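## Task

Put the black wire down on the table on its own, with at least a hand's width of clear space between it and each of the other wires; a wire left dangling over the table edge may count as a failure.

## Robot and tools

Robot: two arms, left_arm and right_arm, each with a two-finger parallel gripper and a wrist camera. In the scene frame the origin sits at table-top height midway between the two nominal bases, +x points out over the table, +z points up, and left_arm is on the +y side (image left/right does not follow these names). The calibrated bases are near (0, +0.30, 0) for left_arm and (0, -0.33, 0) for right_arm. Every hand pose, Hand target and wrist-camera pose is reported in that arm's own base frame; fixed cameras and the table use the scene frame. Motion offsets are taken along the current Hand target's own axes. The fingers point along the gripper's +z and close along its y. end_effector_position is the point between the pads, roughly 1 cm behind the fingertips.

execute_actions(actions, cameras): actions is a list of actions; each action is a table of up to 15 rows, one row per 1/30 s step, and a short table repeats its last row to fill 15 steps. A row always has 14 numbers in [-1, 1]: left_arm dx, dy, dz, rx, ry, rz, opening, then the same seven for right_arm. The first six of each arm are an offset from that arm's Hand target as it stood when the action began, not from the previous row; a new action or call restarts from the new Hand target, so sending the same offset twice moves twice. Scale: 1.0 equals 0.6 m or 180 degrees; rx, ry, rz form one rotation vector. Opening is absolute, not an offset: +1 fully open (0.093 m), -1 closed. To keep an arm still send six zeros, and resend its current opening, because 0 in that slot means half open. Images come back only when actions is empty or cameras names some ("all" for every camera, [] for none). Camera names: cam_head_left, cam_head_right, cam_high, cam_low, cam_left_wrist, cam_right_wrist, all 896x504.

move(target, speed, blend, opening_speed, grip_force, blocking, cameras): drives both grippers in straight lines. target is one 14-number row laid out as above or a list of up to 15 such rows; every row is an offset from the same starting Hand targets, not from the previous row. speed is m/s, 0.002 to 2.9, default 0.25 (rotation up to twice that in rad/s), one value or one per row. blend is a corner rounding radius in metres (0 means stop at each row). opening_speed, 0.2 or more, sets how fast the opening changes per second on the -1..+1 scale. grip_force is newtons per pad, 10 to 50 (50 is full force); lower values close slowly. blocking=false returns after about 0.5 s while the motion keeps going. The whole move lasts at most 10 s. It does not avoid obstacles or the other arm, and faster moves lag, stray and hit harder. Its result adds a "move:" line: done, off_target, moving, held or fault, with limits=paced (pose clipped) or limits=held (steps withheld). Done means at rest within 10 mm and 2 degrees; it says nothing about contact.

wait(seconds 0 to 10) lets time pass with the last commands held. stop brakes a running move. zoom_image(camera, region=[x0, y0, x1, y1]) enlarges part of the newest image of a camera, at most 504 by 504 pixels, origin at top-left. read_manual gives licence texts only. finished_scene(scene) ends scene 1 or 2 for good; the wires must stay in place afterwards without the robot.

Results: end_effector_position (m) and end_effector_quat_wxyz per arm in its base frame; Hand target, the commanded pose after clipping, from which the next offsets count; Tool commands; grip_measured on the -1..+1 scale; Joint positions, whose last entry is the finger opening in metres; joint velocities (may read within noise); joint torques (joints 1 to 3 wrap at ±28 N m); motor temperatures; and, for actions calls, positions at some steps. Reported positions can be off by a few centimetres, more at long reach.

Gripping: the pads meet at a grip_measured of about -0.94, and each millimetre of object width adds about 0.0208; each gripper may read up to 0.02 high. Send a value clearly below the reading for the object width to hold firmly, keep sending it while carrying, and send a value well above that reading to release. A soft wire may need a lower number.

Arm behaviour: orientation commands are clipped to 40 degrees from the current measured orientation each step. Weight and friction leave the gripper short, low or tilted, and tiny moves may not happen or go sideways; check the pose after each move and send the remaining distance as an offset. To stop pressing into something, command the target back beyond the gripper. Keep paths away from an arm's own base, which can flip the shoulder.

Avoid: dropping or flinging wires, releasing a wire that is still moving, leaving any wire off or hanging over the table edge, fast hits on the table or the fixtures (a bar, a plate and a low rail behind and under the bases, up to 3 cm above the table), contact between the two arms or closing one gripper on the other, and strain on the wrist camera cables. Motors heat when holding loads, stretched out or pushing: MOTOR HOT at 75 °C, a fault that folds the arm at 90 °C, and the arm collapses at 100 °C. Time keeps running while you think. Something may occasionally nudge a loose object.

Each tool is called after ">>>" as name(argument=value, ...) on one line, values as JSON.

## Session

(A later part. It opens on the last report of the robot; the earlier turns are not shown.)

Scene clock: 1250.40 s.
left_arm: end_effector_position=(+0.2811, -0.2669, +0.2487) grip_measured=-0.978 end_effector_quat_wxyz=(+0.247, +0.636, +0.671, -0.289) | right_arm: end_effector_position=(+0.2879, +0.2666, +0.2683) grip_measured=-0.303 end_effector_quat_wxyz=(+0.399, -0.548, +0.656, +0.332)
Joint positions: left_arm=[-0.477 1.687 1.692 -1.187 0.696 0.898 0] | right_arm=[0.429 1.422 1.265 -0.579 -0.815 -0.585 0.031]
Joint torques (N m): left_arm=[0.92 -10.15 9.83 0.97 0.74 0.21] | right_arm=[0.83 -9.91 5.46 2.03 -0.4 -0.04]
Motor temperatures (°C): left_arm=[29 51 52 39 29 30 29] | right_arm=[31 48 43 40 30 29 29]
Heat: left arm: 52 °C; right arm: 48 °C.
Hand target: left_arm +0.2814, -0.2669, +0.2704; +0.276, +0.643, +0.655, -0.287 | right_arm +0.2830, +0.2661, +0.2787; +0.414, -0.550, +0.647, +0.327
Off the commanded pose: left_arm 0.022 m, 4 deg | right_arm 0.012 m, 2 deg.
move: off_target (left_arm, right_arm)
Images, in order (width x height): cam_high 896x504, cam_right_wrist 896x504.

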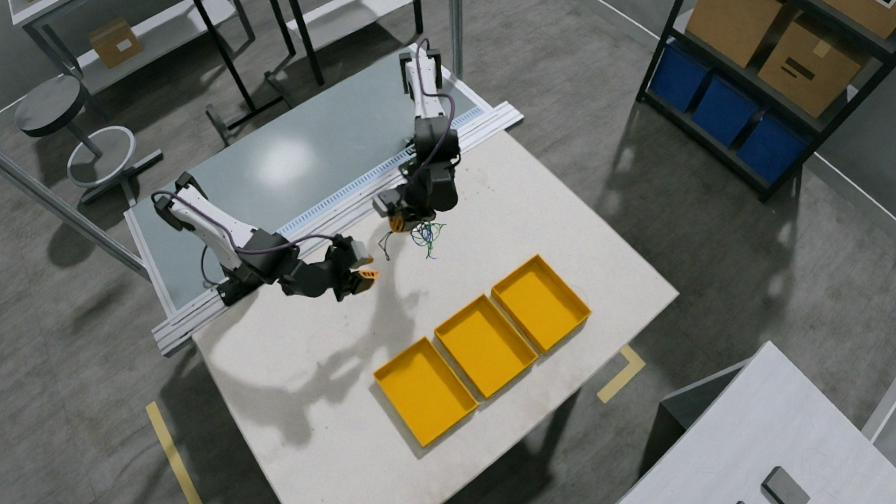

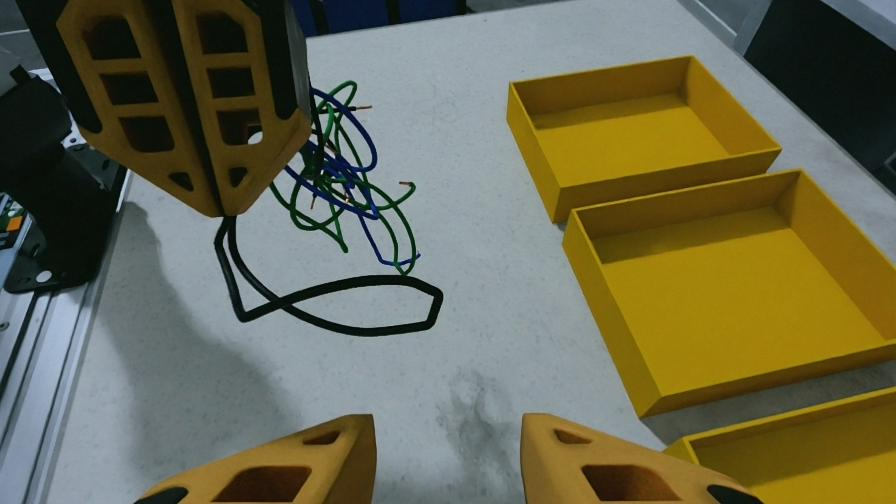

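>>> move(target=[[0,0,0,0,0,0,-1,-0.043,-0.03,-0.207,0,0,0,-0.3],[0.1145,0,0.244,0,0,0,-1,-0.043,-0.03,-0.207,0,0,0,-0.3],[0.312,0,0.155,0,0,0,-1,-0.043,-0.03,-0.207,0,0,0,-0.3]], cameras=["cam_right_wrist","cam_high","cam_head_left","cam_left_wrist"], speed=0.2, blend=0.02)

>>> zoom_image(camera="cam_head_left", region=[390, 130, 510, 250])

Scene clock: 1293.43 s.
left_arm: end_effector_position=(+0.2810, -0.2088, +0.0689) grip_measured=-0.978 end_effector_quat_wxyz=(+0.277, +0.639, +0.658, -0.285) | right_arm: end_effector_position=(+0.2787, +0.1662, +0.3539) grip_measured=-0.303 end_effector_quat_wxyz=(+0.413, -0.550, +0.649, +0.324)
Joint positions: left_arm=[-0.297 1.686 0.946 -0.528 0.773 1.122 0] | right_arm=[0.076 1.461 1.711 -1.321 -1.033 -1.042 0.031]
Joint torques (N m): left_arm=[0.68 -8.28 5.45 0.67 0.64 0.19] | right_arm=[-0.38 -4.59 6.84 1.1 -0.84 -0.23]
Heat: left arm: 54 °C; right arm: 45 °C.
Hand target: left_arm +0.2765, -0.2071, +0.0702; +0.276, +0.643, +0.655, -0.287 | right_arm +0.2801, +0.1650, +0.3575; +0.415, -0.550, +0.647, +0.327
Off the commanded pose: left_arm 0.005 m, 1 deg | right_arm 0.004 m, 0 deg.
move: done
Images, in order (width x height): cam_head_left 896x504, cam_high 896x504, cam_left_wrist 896x504, cam_right_wrist 896x504.

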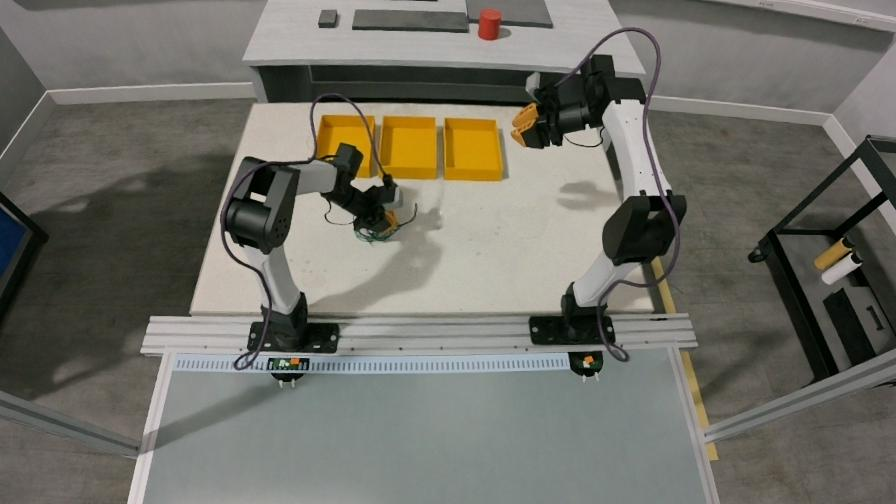

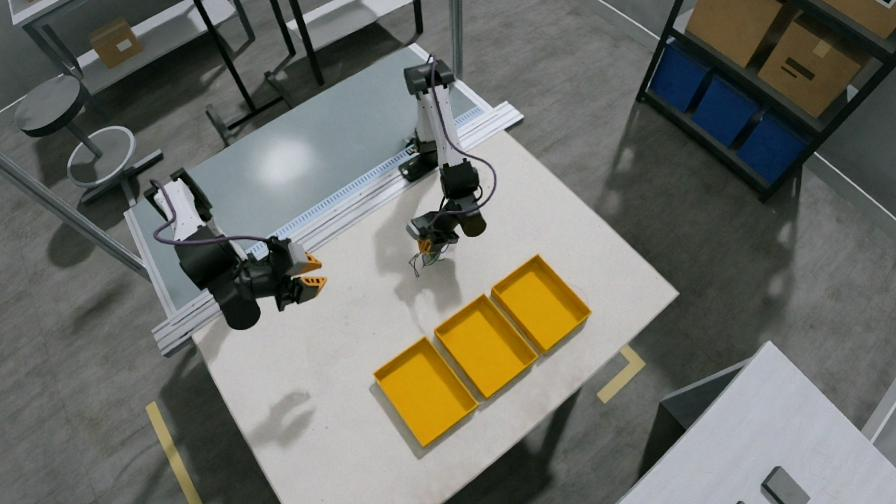

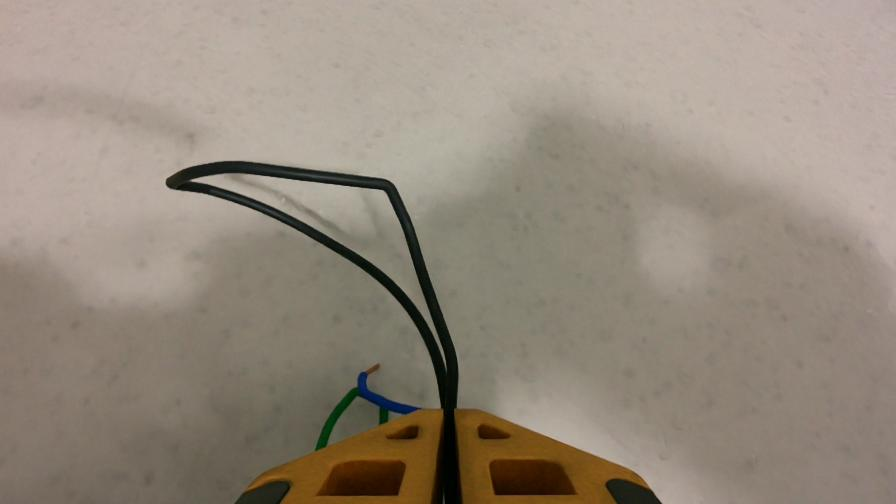

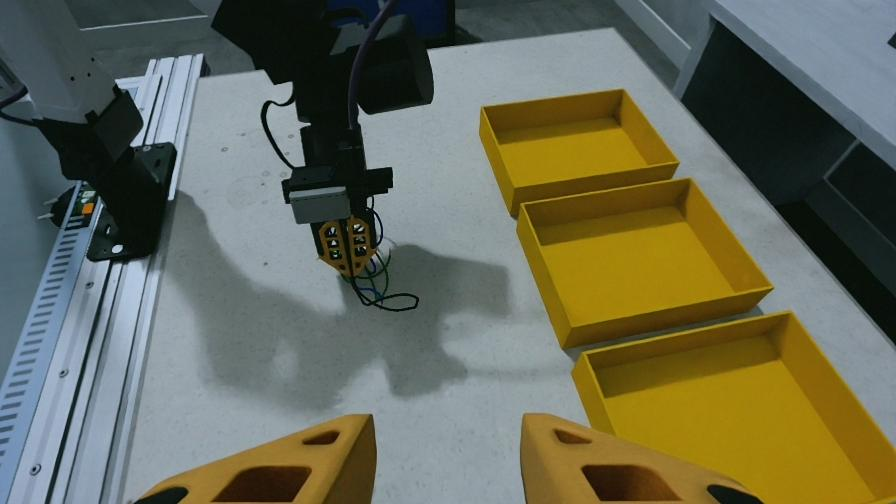

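Scaled by 4.200 from the camera's 896x504 image, which has a finer 1280x720 frame.

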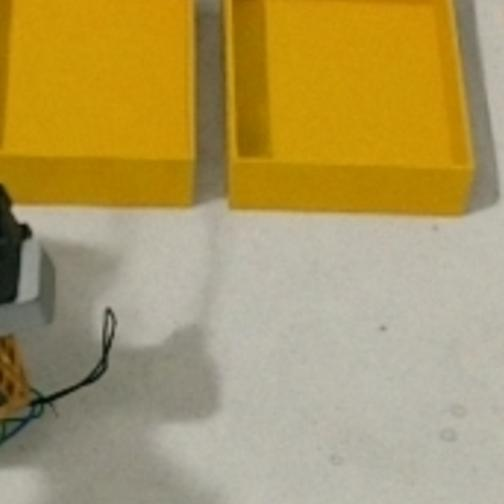

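>>> move(target=[[0,0,0.06,0,0,0,-1,0,0,0,0,0,0,-0.3],[0,0,0.06,0,0,0,-0.4,0,0,0,0,0,0,-0.3],[0,0,-0.1,0,0,0,-0.4,0,0,0,0,0,0,-0.3],[-0.15,-0.0,-0.3,0,0,0,-0.4,0,0,0,0,0,0,-0.3]], cameras=["cam_right_wrist","cam_high","cam_head_left","cam_left_wrist"], speed=[0.08,0.08,0.15,0.25], blend=[0,0,0.02,0])

>>> zoom_image(camera="cam_head_left", region=[330, 180, 450, 300])

Scene clock: 1342.90 s.
left_arm: end_effector_position=(+0.2772, -0.1376, +0.2534) grip_measured=-0.403 end_effector_quat_wxyz=(+0.268, +0.638, +0.661, -0.288) | right_arm: end_effector_position=(+0.2787, +0.1662, +0.3539) grip_measured=-0.303 end_effector_quat_wxyz=(+0.413, -0.550, +0.649, +0.324)
Joint positions: left_arm=[-0.056 1.621 1.648 -1.556 0.808 1.462 0.026] | right_arm=[0.076 1.461 1.711 -1.321 -1.033 -1.042 0.031]
Joint torques (N m): left_arm=[1.01 -6.11 8.03 0.29 0.74 0.21] | right_arm=[-0.35 -4.6 6.84 1.11 -0.84 -0.22]
Motor temperatures (°C): left_arm=[29 48 48 36 29 30 29] | right_arm=[31 41 43 39 30 29 28]
Heat: left arm: 48 °C; right arm: 43 °C.
Hand target: left_arm +0.2799, -0.1370, +0.2589; +0.276, +0.643, +0.655, -0.287 | right_arm +0.2801, +0.1650, +0.3575; +0.415, -0.550, +0.647, +0.327
Off the commanded pose: left_arm 0.006 m, 1 deg | right_arm 0.004 m, 0 deg.
joint sent to its limit (left arm) — joint 4 (wrist pitch), lower limit. The joint targets still meet the commanded pose.
move: done; target 2's new opening was sent with left_arm's hand 0.013 m and 2 deg from that target
Images, in order (width x height): cam_head_left 896x504, cam_high 896x504, cam_left_wrist 896x504, cam_right_wrist 896x504.

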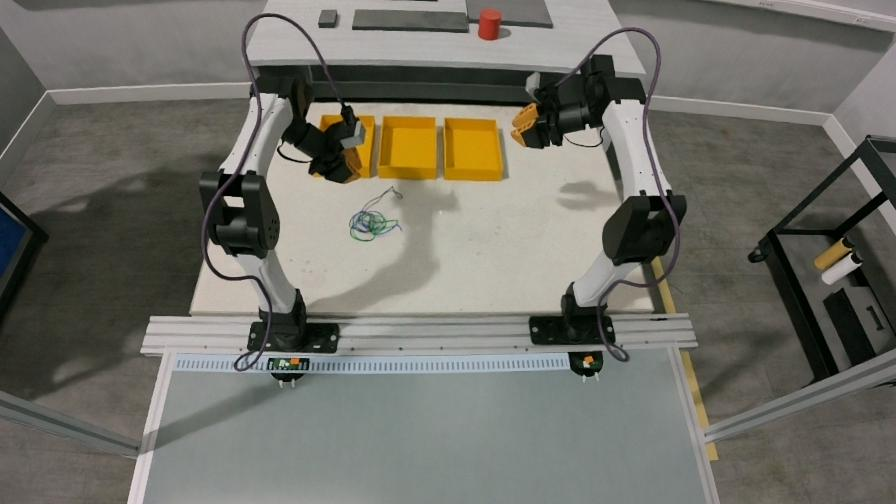

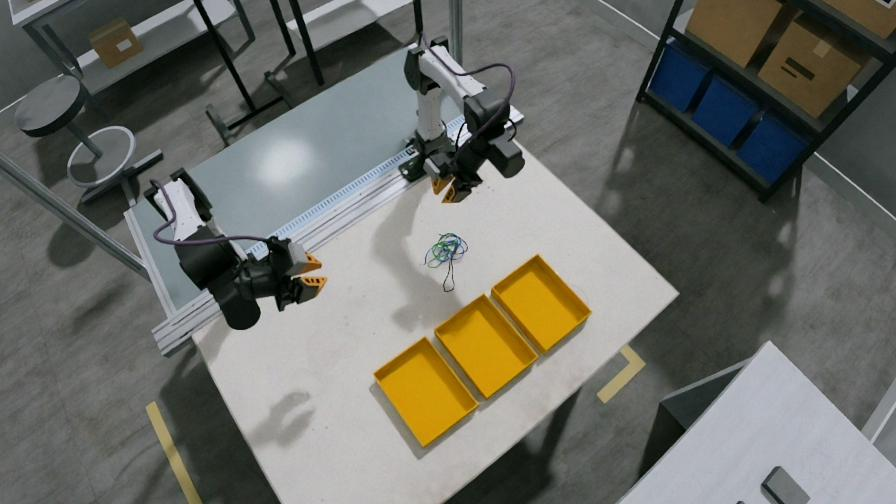

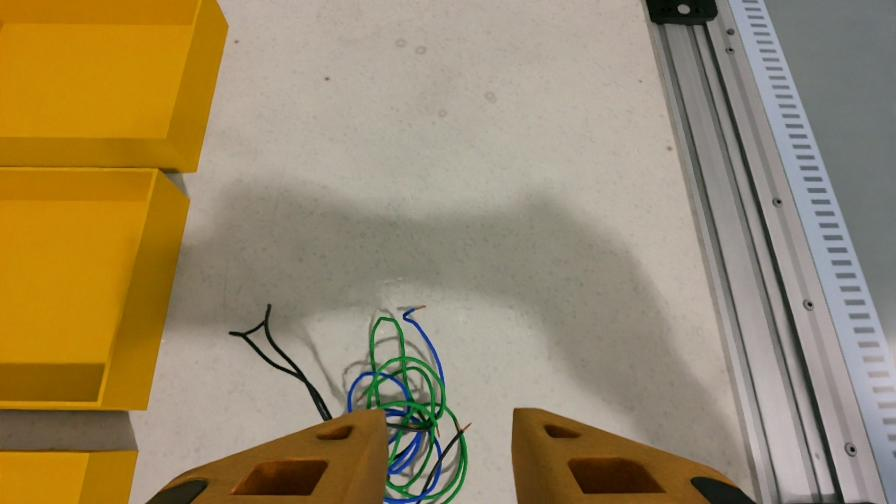

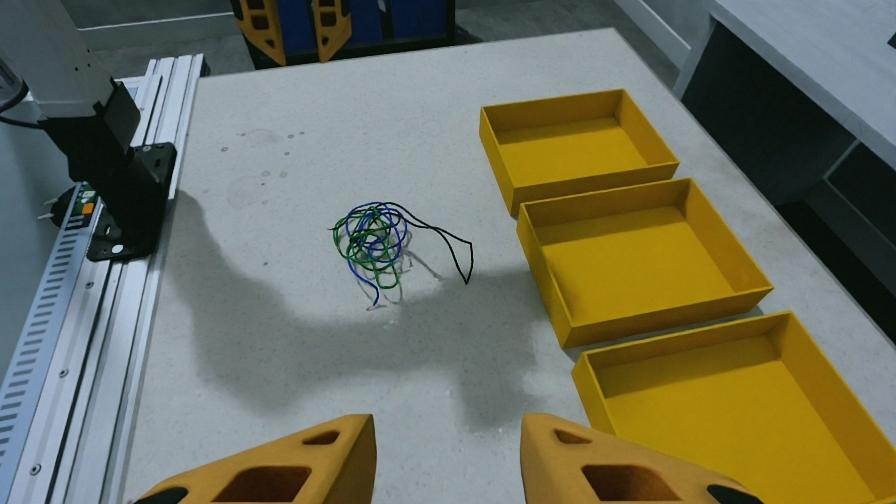

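Scaled by 4.200 from the camera's 896x504 image, which has a finer 1280x720 frame.

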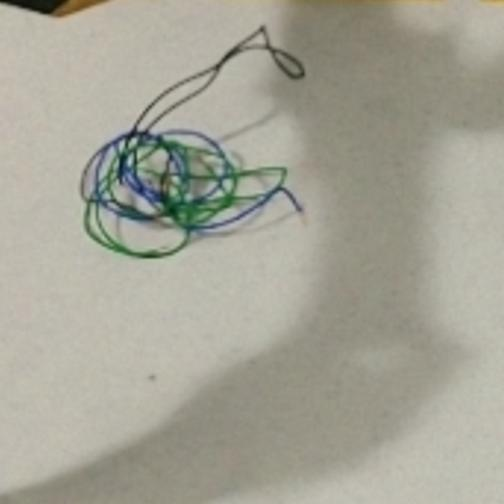

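>>> move(target=[[0.08,0,-0.12,0,-0.12,0,-0.4,0,0,0,0,0,0,0.1],[0.08,0,-0.12,0,-0.12,0,-0.4,0.178,0.1,0.513,0,0,0,0.1]], cameras=["cam_right_wrist","cam_head_left","cam_left_wrist"], speed=0.25, blend=0.03)

Scene clock: 1379.97 s.
left_arm: end_effector_position=(+0.2839, -0.0506, +0.2650) grip_measured=-0.403 end_effector_quat_wxyz=(+0.447, +0.517, +0.669, -0.293) | right_arm: end_effector_position=(+0.2703, +0.3975, +0.1297) grip_measured=+0.097 end_effector_quat_wxyz=(+0.417, -0.552, +0.644, +0.328)
Joint positions: left_arm=[0.379 1.529 1.423 -1.559 1.125 1.754 0.026] | right_arm=[0.802 1.753 0.96 0.267 -0.508 -0.317 0.05]
Joint torques (N m): left_arm=[0.91 -8.14 5.56 0.08 0.93 0.23] | right_arm=[0.72 -8.02 5.34 2.38 -0.2 0]
Heat: left arm: 49 °C; right arm: 43 °C.
Hand target: left_arm +0.2794, -0.0516, +0.2729; +0.394, +0.577, +0.591, -0.402 | right_arm +0.2701, +0.3995, +0.1236; +0.415, -0.550, +0.647, +0.327
Off the commanded pose: left_arm 0.009 m, 18 deg | right_arm 0.006 m, 0 deg.
joint sent to its limit (left arm) — joint 4 (wrist pitch), lower limit. The joint targets are off in orientation, not in position.
move: off_target (left_arm); blend cut to 0 m at target 1
Images, in order (width x height): cam_head_left 896x504, cam_left_wrist 896x504, cam_right_wrist 896x504.

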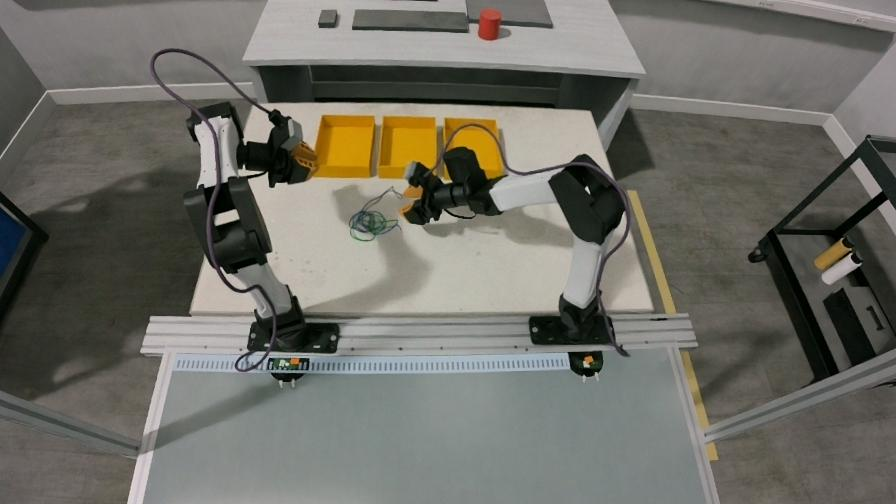

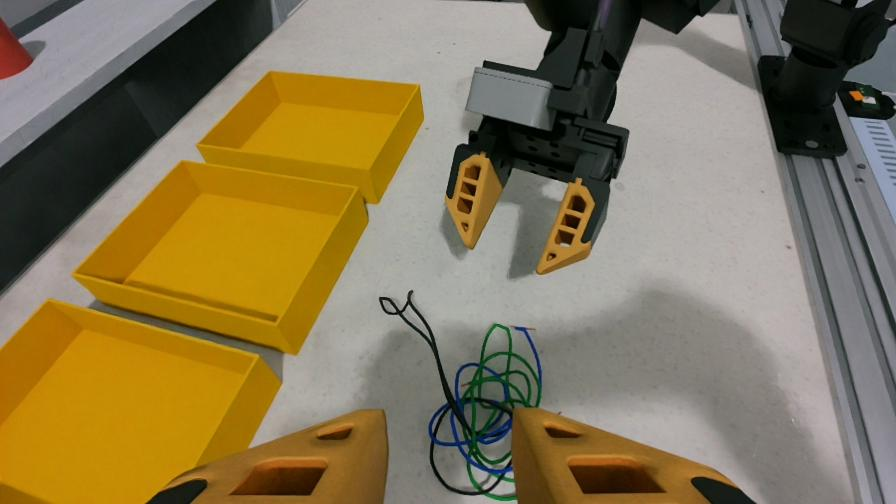

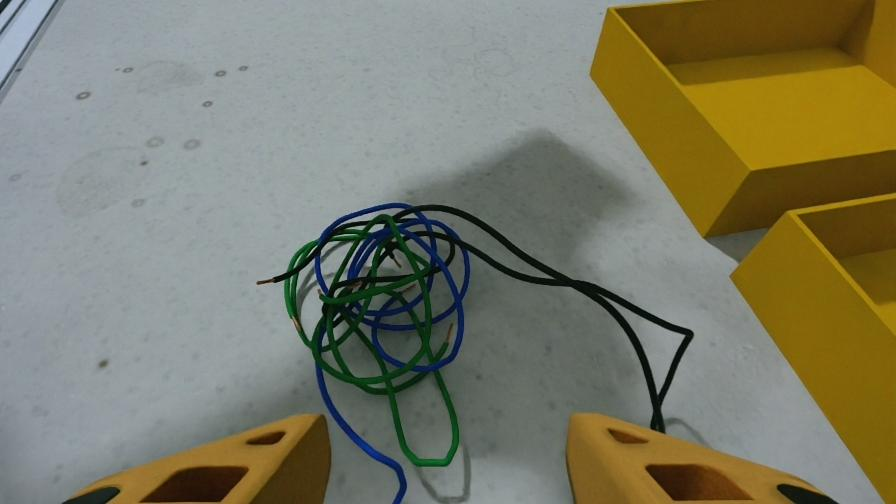

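>>> move(target=[[0,0,0,0,0,0,-0.4,0.05,0.045,0.05,0,0,0,0.7],[0,0,0,0,0,0,-0.4,0.099,0.045,0.135,0,0,0,0.7]], cameras=["cam_right_wrist"], speed=0.12)

Scene clock: 1400.63 s.
left_arm: end_effector_position=(+0.2839, -0.0506, +0.2650) grip_measured=-0.403 end_effector_quat_wxyz=(+0.447, +0.517, +0.669, -0.293) | right_arm: end_effector_position=(+0.2533, +0.4409, +0.0484) grip_measured=+0.697 end_effector_quat_wxyz=(+0.417, -0.550, +0.638, +0.341)
Joint positions: left_arm=[0.379 1.529 1.423 -1.559 1.125 1.754 0.026] | right_arm=[0.908 2.051 0.932 0.637 -0.44 -0.247 0.079]
Joint torques (N m): left_arm=[0.91 -8.16 5.53 0.08 0.93 0.22] | right_arm=[1.99 -6.53 6.82 2.26 0.31 -0.08]
Heat: left arm: 48 °C; right arm: 42 °C.
Hand target: left_arm +0.2794, -0.0516, +0.2729; +0.394, +0.577, +0.591, -0.402 | right_arm +0.2548, +0.4494, +0.0336; +0.415, -0.550, +0.647, +0.327
Off the commanded pose: left_arm 0.009 m, 18 deg | right_arm 0.017 m, 2 deg.
joint sent to its limit (left arm) — joint 4 (wrist pitch), lower limit. The joint targets are off in orientation, not in position.
move: off_target (left_arm, right_arm)
Images, in order (width x height): cam_right_wrist 896x504.

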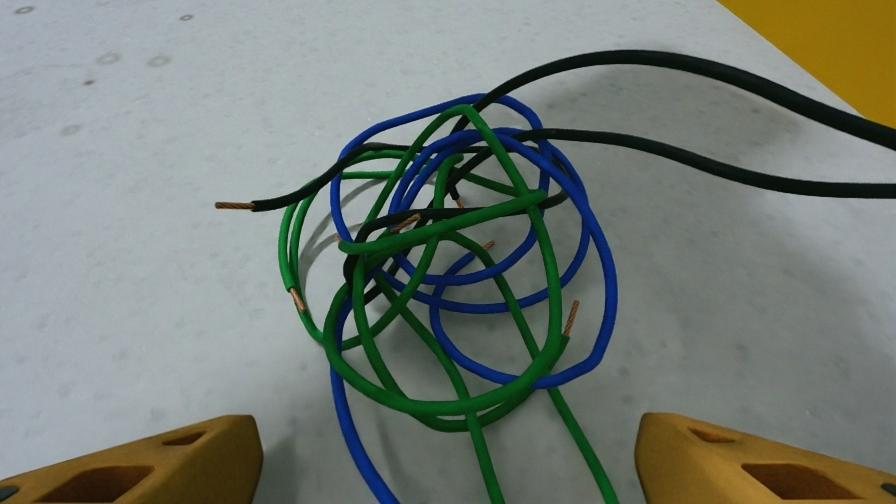

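>>> move(target=[[0,0,0,0,0,0,-0.4,0.02,0,0.01,0,0,0,0.7],[0,0,0,0,0,0,-0.4,0.02,0.0,0.01,0,0,0,-1]], cameras=["cam_right_wrist"], speed=0.12, opening_speed=1.5)

Scene clock: 1413.67 s.
left_arm: end_effector_position=(+0.2839, -0.0506, +0.2650) grip_measured=-0.403 end_effector_quat_wxyz=(+0.447, +0.517, +0.669, -0.293) | right_arm: end_effector_position=(+0.2384, +0.4554, +0.0476) grip_measured=-0.972 end_effector_quat_wxyz=(-0.424, +0.562, -0.609, -0.366)
Joint positions: left_arm=[0.379 1.529 1.423 -1.559 1.125 1.754 0.026] | right_arm=[0.937 2.096 0.937 0.725 -0.479 -0.243 0]
Joint torques (N m): left_arm=[0.91 -8.17 5.53 0.09 0.93 0.23] | right_arm=[-0.53 -7.36 5.42 1.88 0.73 -0.14]
Heat: left arm: 47 °C; right arm: 43 °C.
Hand target: left_arm +0.2794, -0.0516, +0.2729; +0.394, +0.577, +0.591, -0.402 | right_arm +0.2552, +0.4493, +0.0201; -0.414, +0.550, -0.647, -0.327
Off the commanded pose: left_arm 0.009 m, 18 deg | right_arm 0.033 m, 6 deg.
joint sent to its limit (left arm) — joint 4 (wrist pitch), lower limit. The joint targets are off in orientation, not in position.
move: off_target (left_arm, right_arm); target 2's new opening was sent with right_arm's hand 0.028 m and 4 deg from that target
Images, in order (width x height): cam_right_wrist 896x504.

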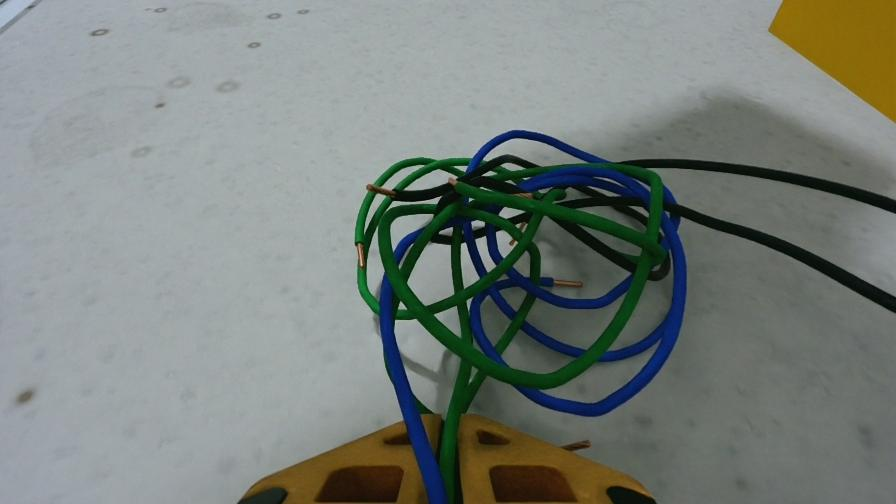

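>>> move(target=[0,0,0,0,0,0,-0.4,-0.1,0.0,-0.08,0,0,0,-1], cameras=["cam_right_wrist","cam_left_wrist","cam_head_left"], speed=0.12)

>>> zoom_image(camera="cam_left_wrist", region=[350, 250, 610, 504])

Scene clock: 1425.70 s.
left_arm: end_effector_position=(+0.2839, -0.0506, +0.2650) grip_measured=-0.403 end_effector_quat_wxyz=(+0.447, +0.517, +0.669, -0.293) | right_arm: end_effector_position=(+0.2428, +0.4325, +0.0747) grip_measured=-0.972 end_effector_quat_wxyz=(+0.395, -0.553, +0.655, +0.330)
Joint positions: left_arm=[0.379 1.529 1.423 -1.559 1.125 1.754 0.026] | right_arm=[0.921 1.916 0.937 0.439 -0.417 -0.243 0]
Joint torques (N m): left_arm=[0.91 -8.13 5.55 0.08 0.94 0.22] | right_arm=[-0.25 -13.94 6.43 2.03 -0.14 -0.2]
Heat: left arm: 47 °C; right arm: 42 °C.
Hand target: left_arm +0.2794, -0.0516, +0.2729; +0.394, +0.577, +0.591, -0.402 | right_arm +0.2497, +0.4336, +0.0952; +0.415, -0.550, +0.647, +0.327
Off the commanded pose: left_arm 0.009 m, 18 deg | right_arm 0.022 m, 3 deg.
joint sent to its limit (left arm) — joint 4 (wrist pitch), lower limit. The joint targets are off in orientation, not in position.
move: off_target (left_arm, right_arm)
Images, in order (width x height): cam_head_left 896x504, cam_left_wrist 896x504, cam_right_wrist 896x504.

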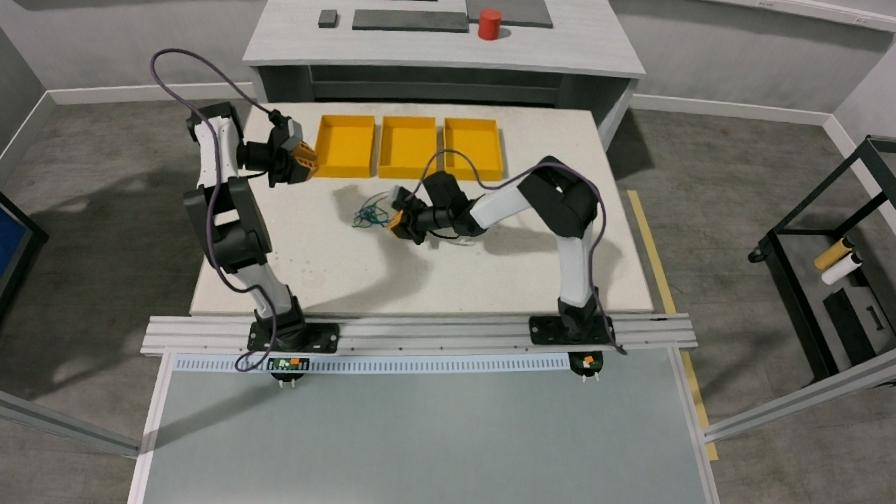

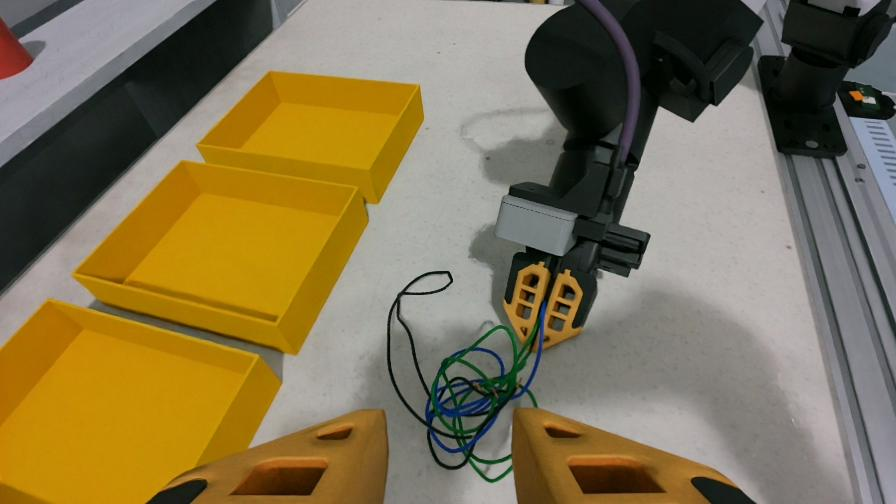

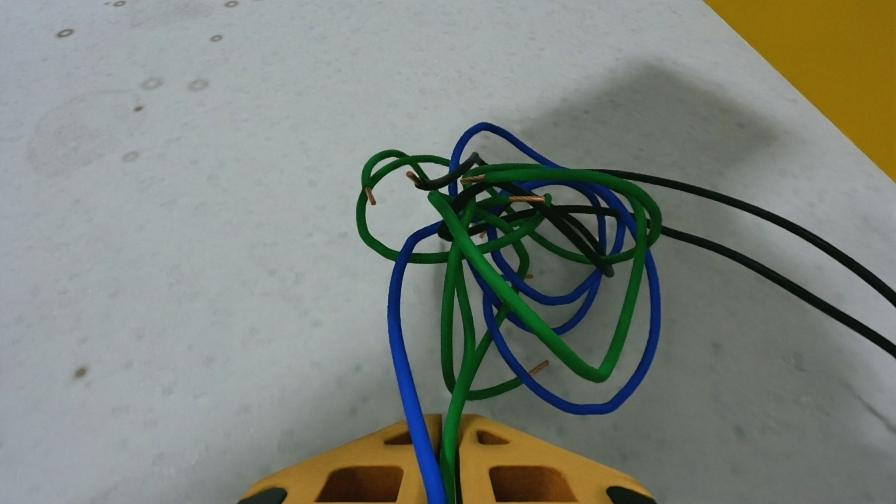

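Scaled by 1.938 from the camera's 896x504 image, which has a finer 1280x720 frame.

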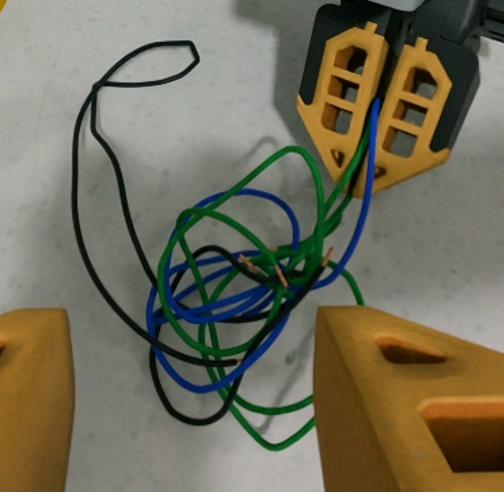

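>>> move(target=[0.228,0.19,0.22,0,0.12,0,0,0,0,0,0,0,0,-1], cameras=["cam_right_wrist","cam_left_wrist","cam_head_left"], speed=0.2)

Scene clock: 1462.43 s.
left_arm: end_effector_position=(+0.3808, -0.1237, +0.0908) grip_measured=-0.003 end_effector_quat_wxyz=(+0.269, +0.637, +0.657, -0.302) | right_arm: end_effector_position=(+0.2427, +0.4325, +0.0746) grip_measured=-0.972 end_effector_quat_wxyz=(+0.394, -0.553, +0.655, +0.330)
Joint positions: left_arm=[0.002 2.07 1.56 -1.109 0.831 1.562 0.045] | right_arm=[0.921 1.916 0.937 0.438 -0.417 -0.243 0]
Joint torques (N m): left_arm=[0.25 -10.15 8.72 0.32 0.52 -0.02] | right_arm=[-0.25 -13.94 6.43 2.05 -0.14 -0.2]
Motor temperatures (°C): left_arm=[29 45 46 33 29 30 28] | right_arm=[31 48 42 42 29 29 29]
Heat: left arm: 46 °C; right arm: 48 °C.
Hand target: left_arm +0.3904, -0.1233, +0.0951; +0.276, +0.643, +0.655, -0.287 | right_arm +0.2497, +0.4336, +0.0952; +0.415, -0.550, +0.647, +0.327
Off the commanded pose: left_arm 0.010 m, 2 deg | right_arm 0.022 m, 3 deg.
move: off_target (right_arm)
Images, in order (width x height): cam_head_left 896x504, cam_left_wrist 896x504, cam_right_wrist 896x504.

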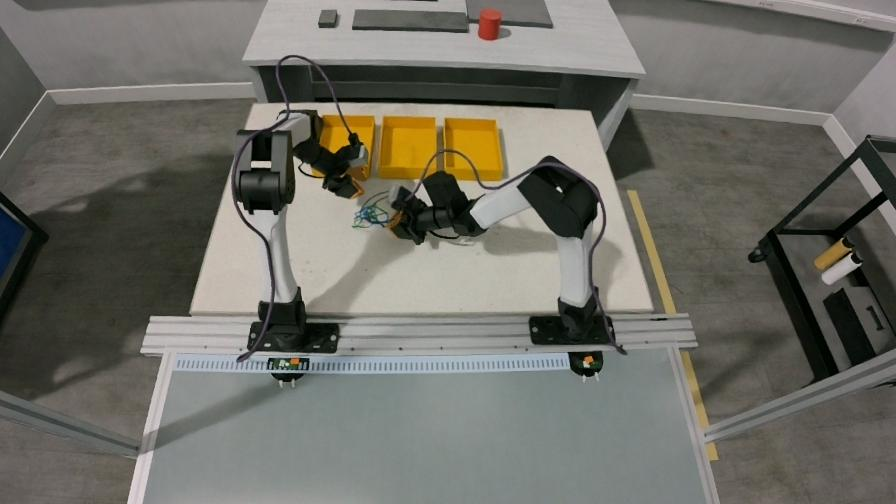

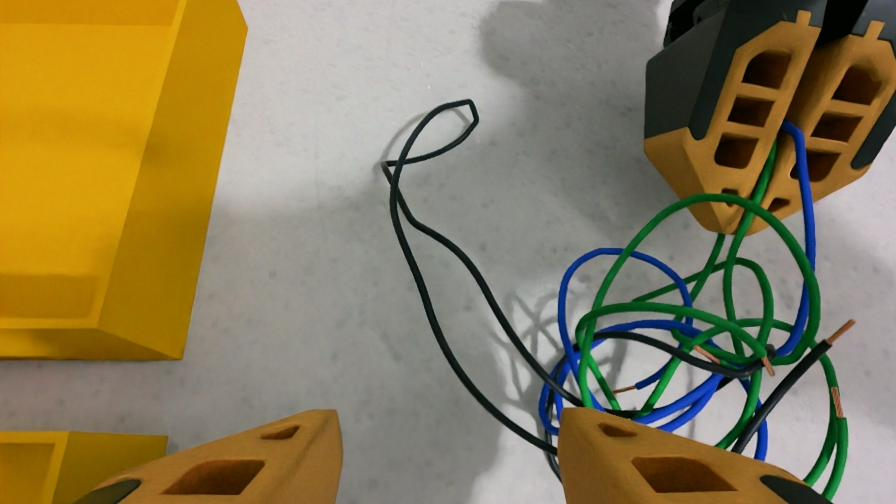

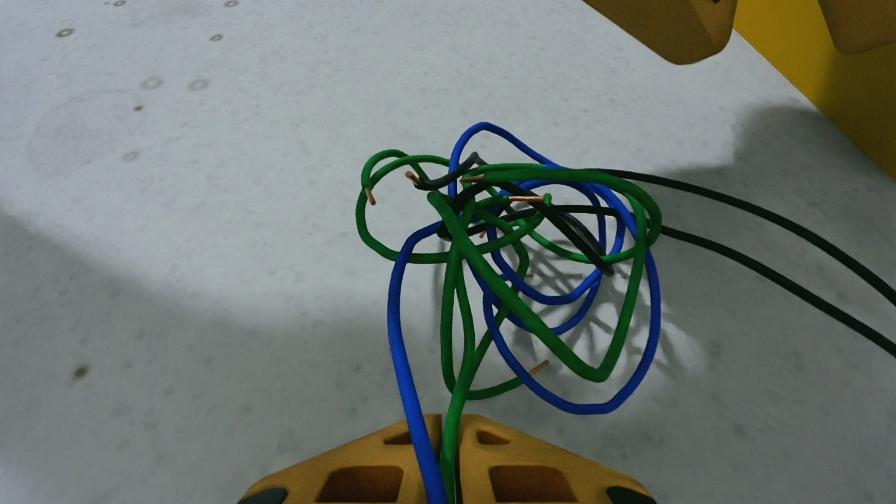

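>>> move(target=[[-0.05,0.0155,0.12,0,0,0,-0.2,0,0,0,0,0,0,-1],[-0.017,0.0155,0.174,0,0,0,-0.2,0,0,0,0,0,0,-1],[-0.017,0.0155,0.174,0,0,0,-1,0,0,0,0,0,0,-1]], cameras=["cam_left_wrist"], speed=0.12, blend=[0.01,0,0])

Scene clock: 1481.50 s.
left_arm: end_effector_position=(+0.3974, -0.2046, +0.0344) grip_measured=-0.978 end_effector_quat_wxyz=(+0.276, +0.640, +0.655, -0.293) | right_arm: end_effector_position=(+0.2430, +0.4324, +0.0746) grip_measured=-0.972 end_effector_quat_wxyz=(+0.395, -0.553, +0.655, +0.330)
Joint positions: left_arm=[-0.199 2.164 1.465 -0.681 0.811 1.267 0] | right_arm=[0.921 1.916 0.937 0.438 -0.416 -0.243 0]
Joint torques (N m): left_arm=[-0.16 -10.82 5.87 0.86 0.48 -0.02] | right_arm=[-0.27 -13.94 6.41 2.05 -0.16 -0.19]
Heat: left arm: 47 °C; right arm: 50 °C.
Hand target: left_arm +0.3991, -0.2065, +0.0310; +0.276, +0.643, +0.655, -0.287 | right_arm +0.2497, +0.4336, +0.0952; +0.415, -0.550, +0.647, +0.327
Off the commanded pose: left_arm 0.004 m, 1 deg | right_arm 0.022 m, 3 deg.
move: off_target (right_arm)
Images, in order (width x height): cam_left_wrist 896x504.

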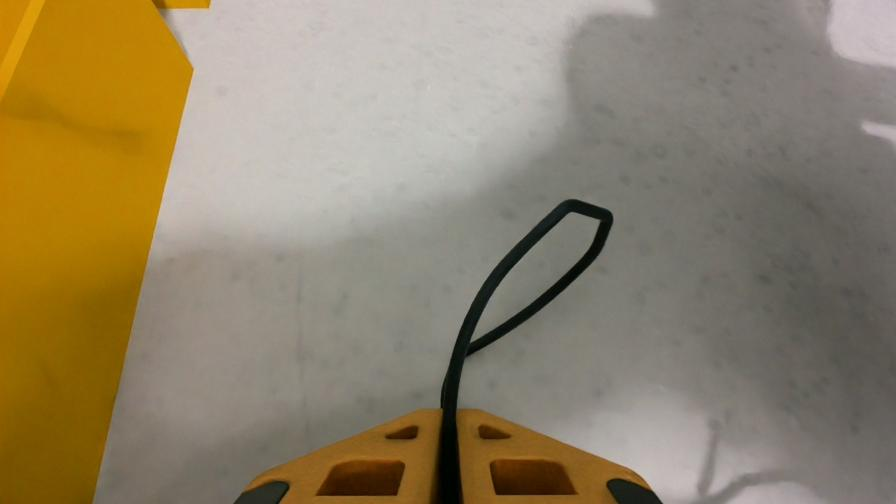

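>>> move(target=[[-0.06,0.02,-0.057,0,0,0,-1,0,0,0,0,0,0,-1],[-0.142,0.06,0.005,0,0,0,-1,0,0,0,0,0,0,-1],[-0.085,0.02,-0.057,0,0,0.1,-1,0,0,0,0,0,0,-1],[-0.212,0.1,0.03,0,0,0,-1,0,0,0,0,0,0,-1],[-0.143,0.033,-0.043,0,0,-0.1,-1,0,0,0,0,0,0,-1],[-0.28,0.1,0.057,0,0,0,-1,0,0,0,0,0,0,-1]], cameras=["cam_left_wrist","cam_right_wrist","cam_head_left","cam_high"], speed=0.2, blend=0.01)

>>> zoom_image(camera="cam_head_left", region=[330, 130, 450, 250])

>>> zoom_image(camera="cam_high", region=[380, 200, 500, 320])

Scene clock: 1505.10 s.
left_arm: end_effector_position=(+0.4490, -0.3362, +0.1159) grip_measured=-0.978 end_effector_quat_wxyz=(+0.238, +0.628, +0.677, -0.301) | right_arm: end_effector_position=(+0.2604, +0.4238, +0.0723) grip_measured=-0.972 end_effector_quat_wxyz=(+0.407, -0.538, +0.673, +0.305)
Joint positions: left_arm=[-0.442 2.505 2.4 -1.122 0.725 0.923 0] | right_arm=[0.899 1.916 0.937 0.436 -0.365 -0.243 0]
Joint torques (N m): left_arm=[0.13 -13.65 10.82 1.44 0.54 0.23] | right_arm=[1.5 -13.91 6.39 2.1 -0.76 -0.2]
Heat: left arm: 49 °C; right arm: 52 °C.
Hand target: left_arm +0.4625, -0.3455, +0.1291; +0.276, +0.643, +0.655, -0.287 | right_arm +0.2496, +0.4336, +0.0952; +0.414, -0.550, +0.647, +0.327
Off the commanded pose: left_arm 0.021 m, 6 deg | right_arm 0.027 m, 4 deg.
move: off_target (left_arm, right_arm)
Images, in order (width x height): cam_head_left 896x504, cam_high 896x504, cam_left_wrist 896x504, cam_right_wrist 896x504.

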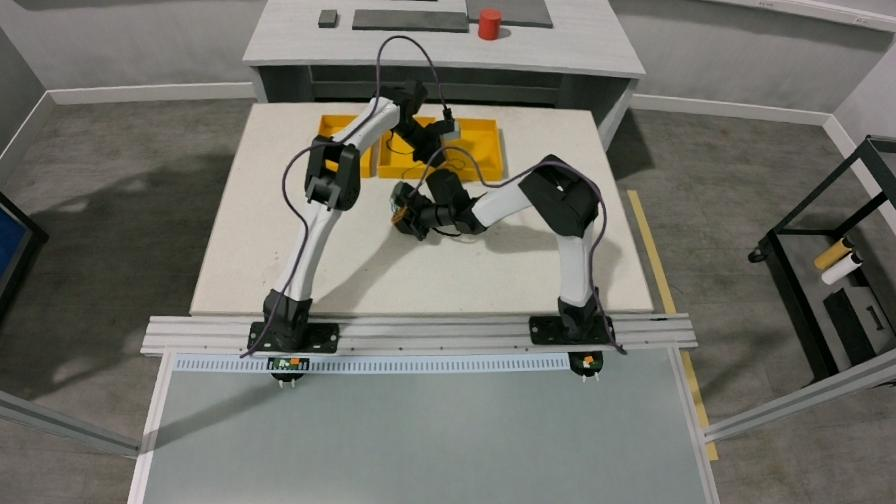

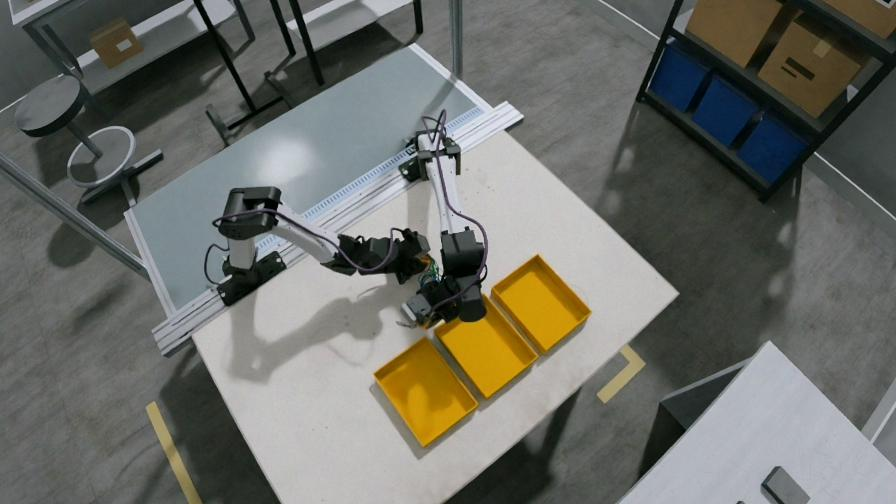

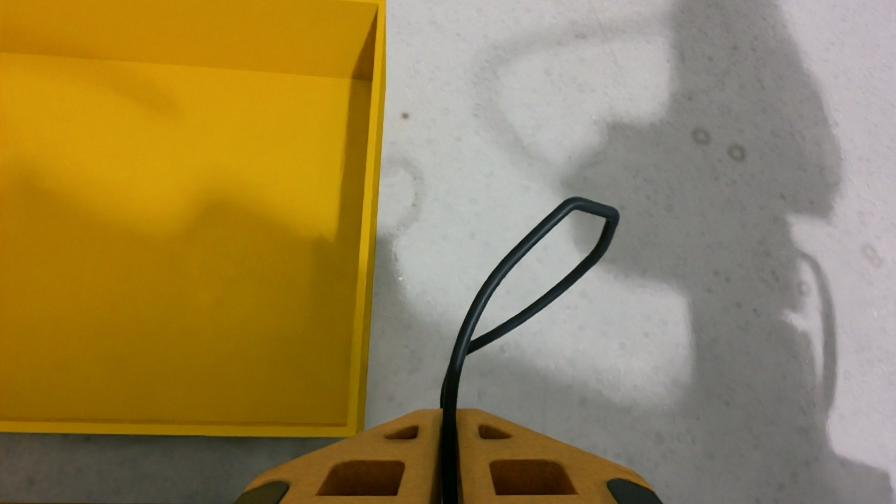

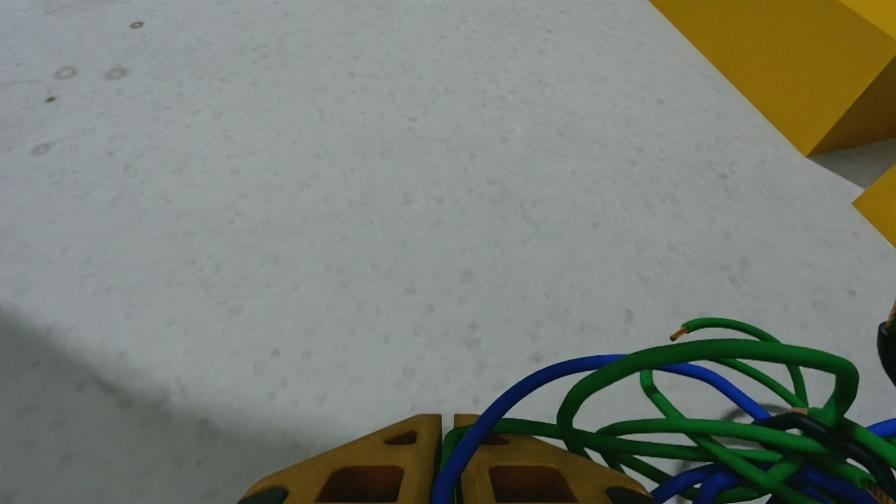

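Scaled by 4.200 from the camera's 896x504 image, which has a finer 1280x720 frame.

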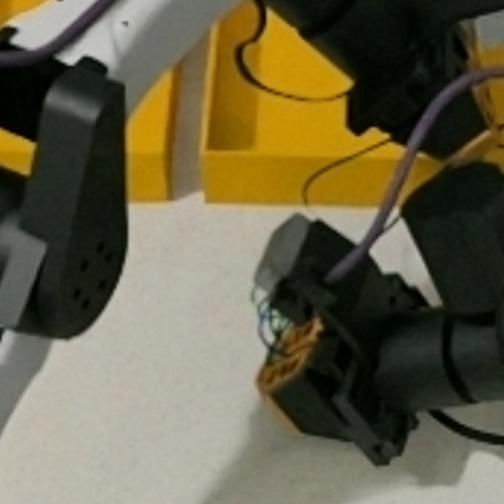

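Scaled by 4.200 from the camera's 896x504 image, which has a finer 1280x720 frame.

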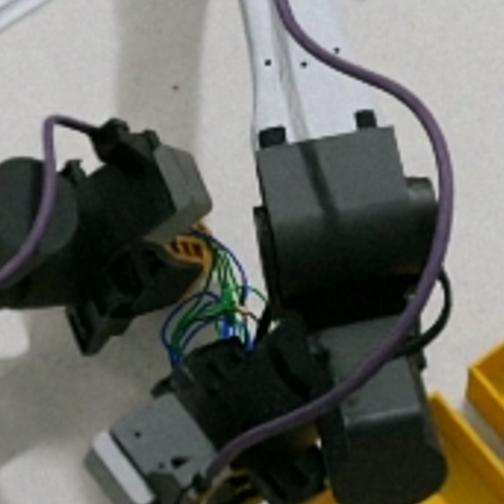

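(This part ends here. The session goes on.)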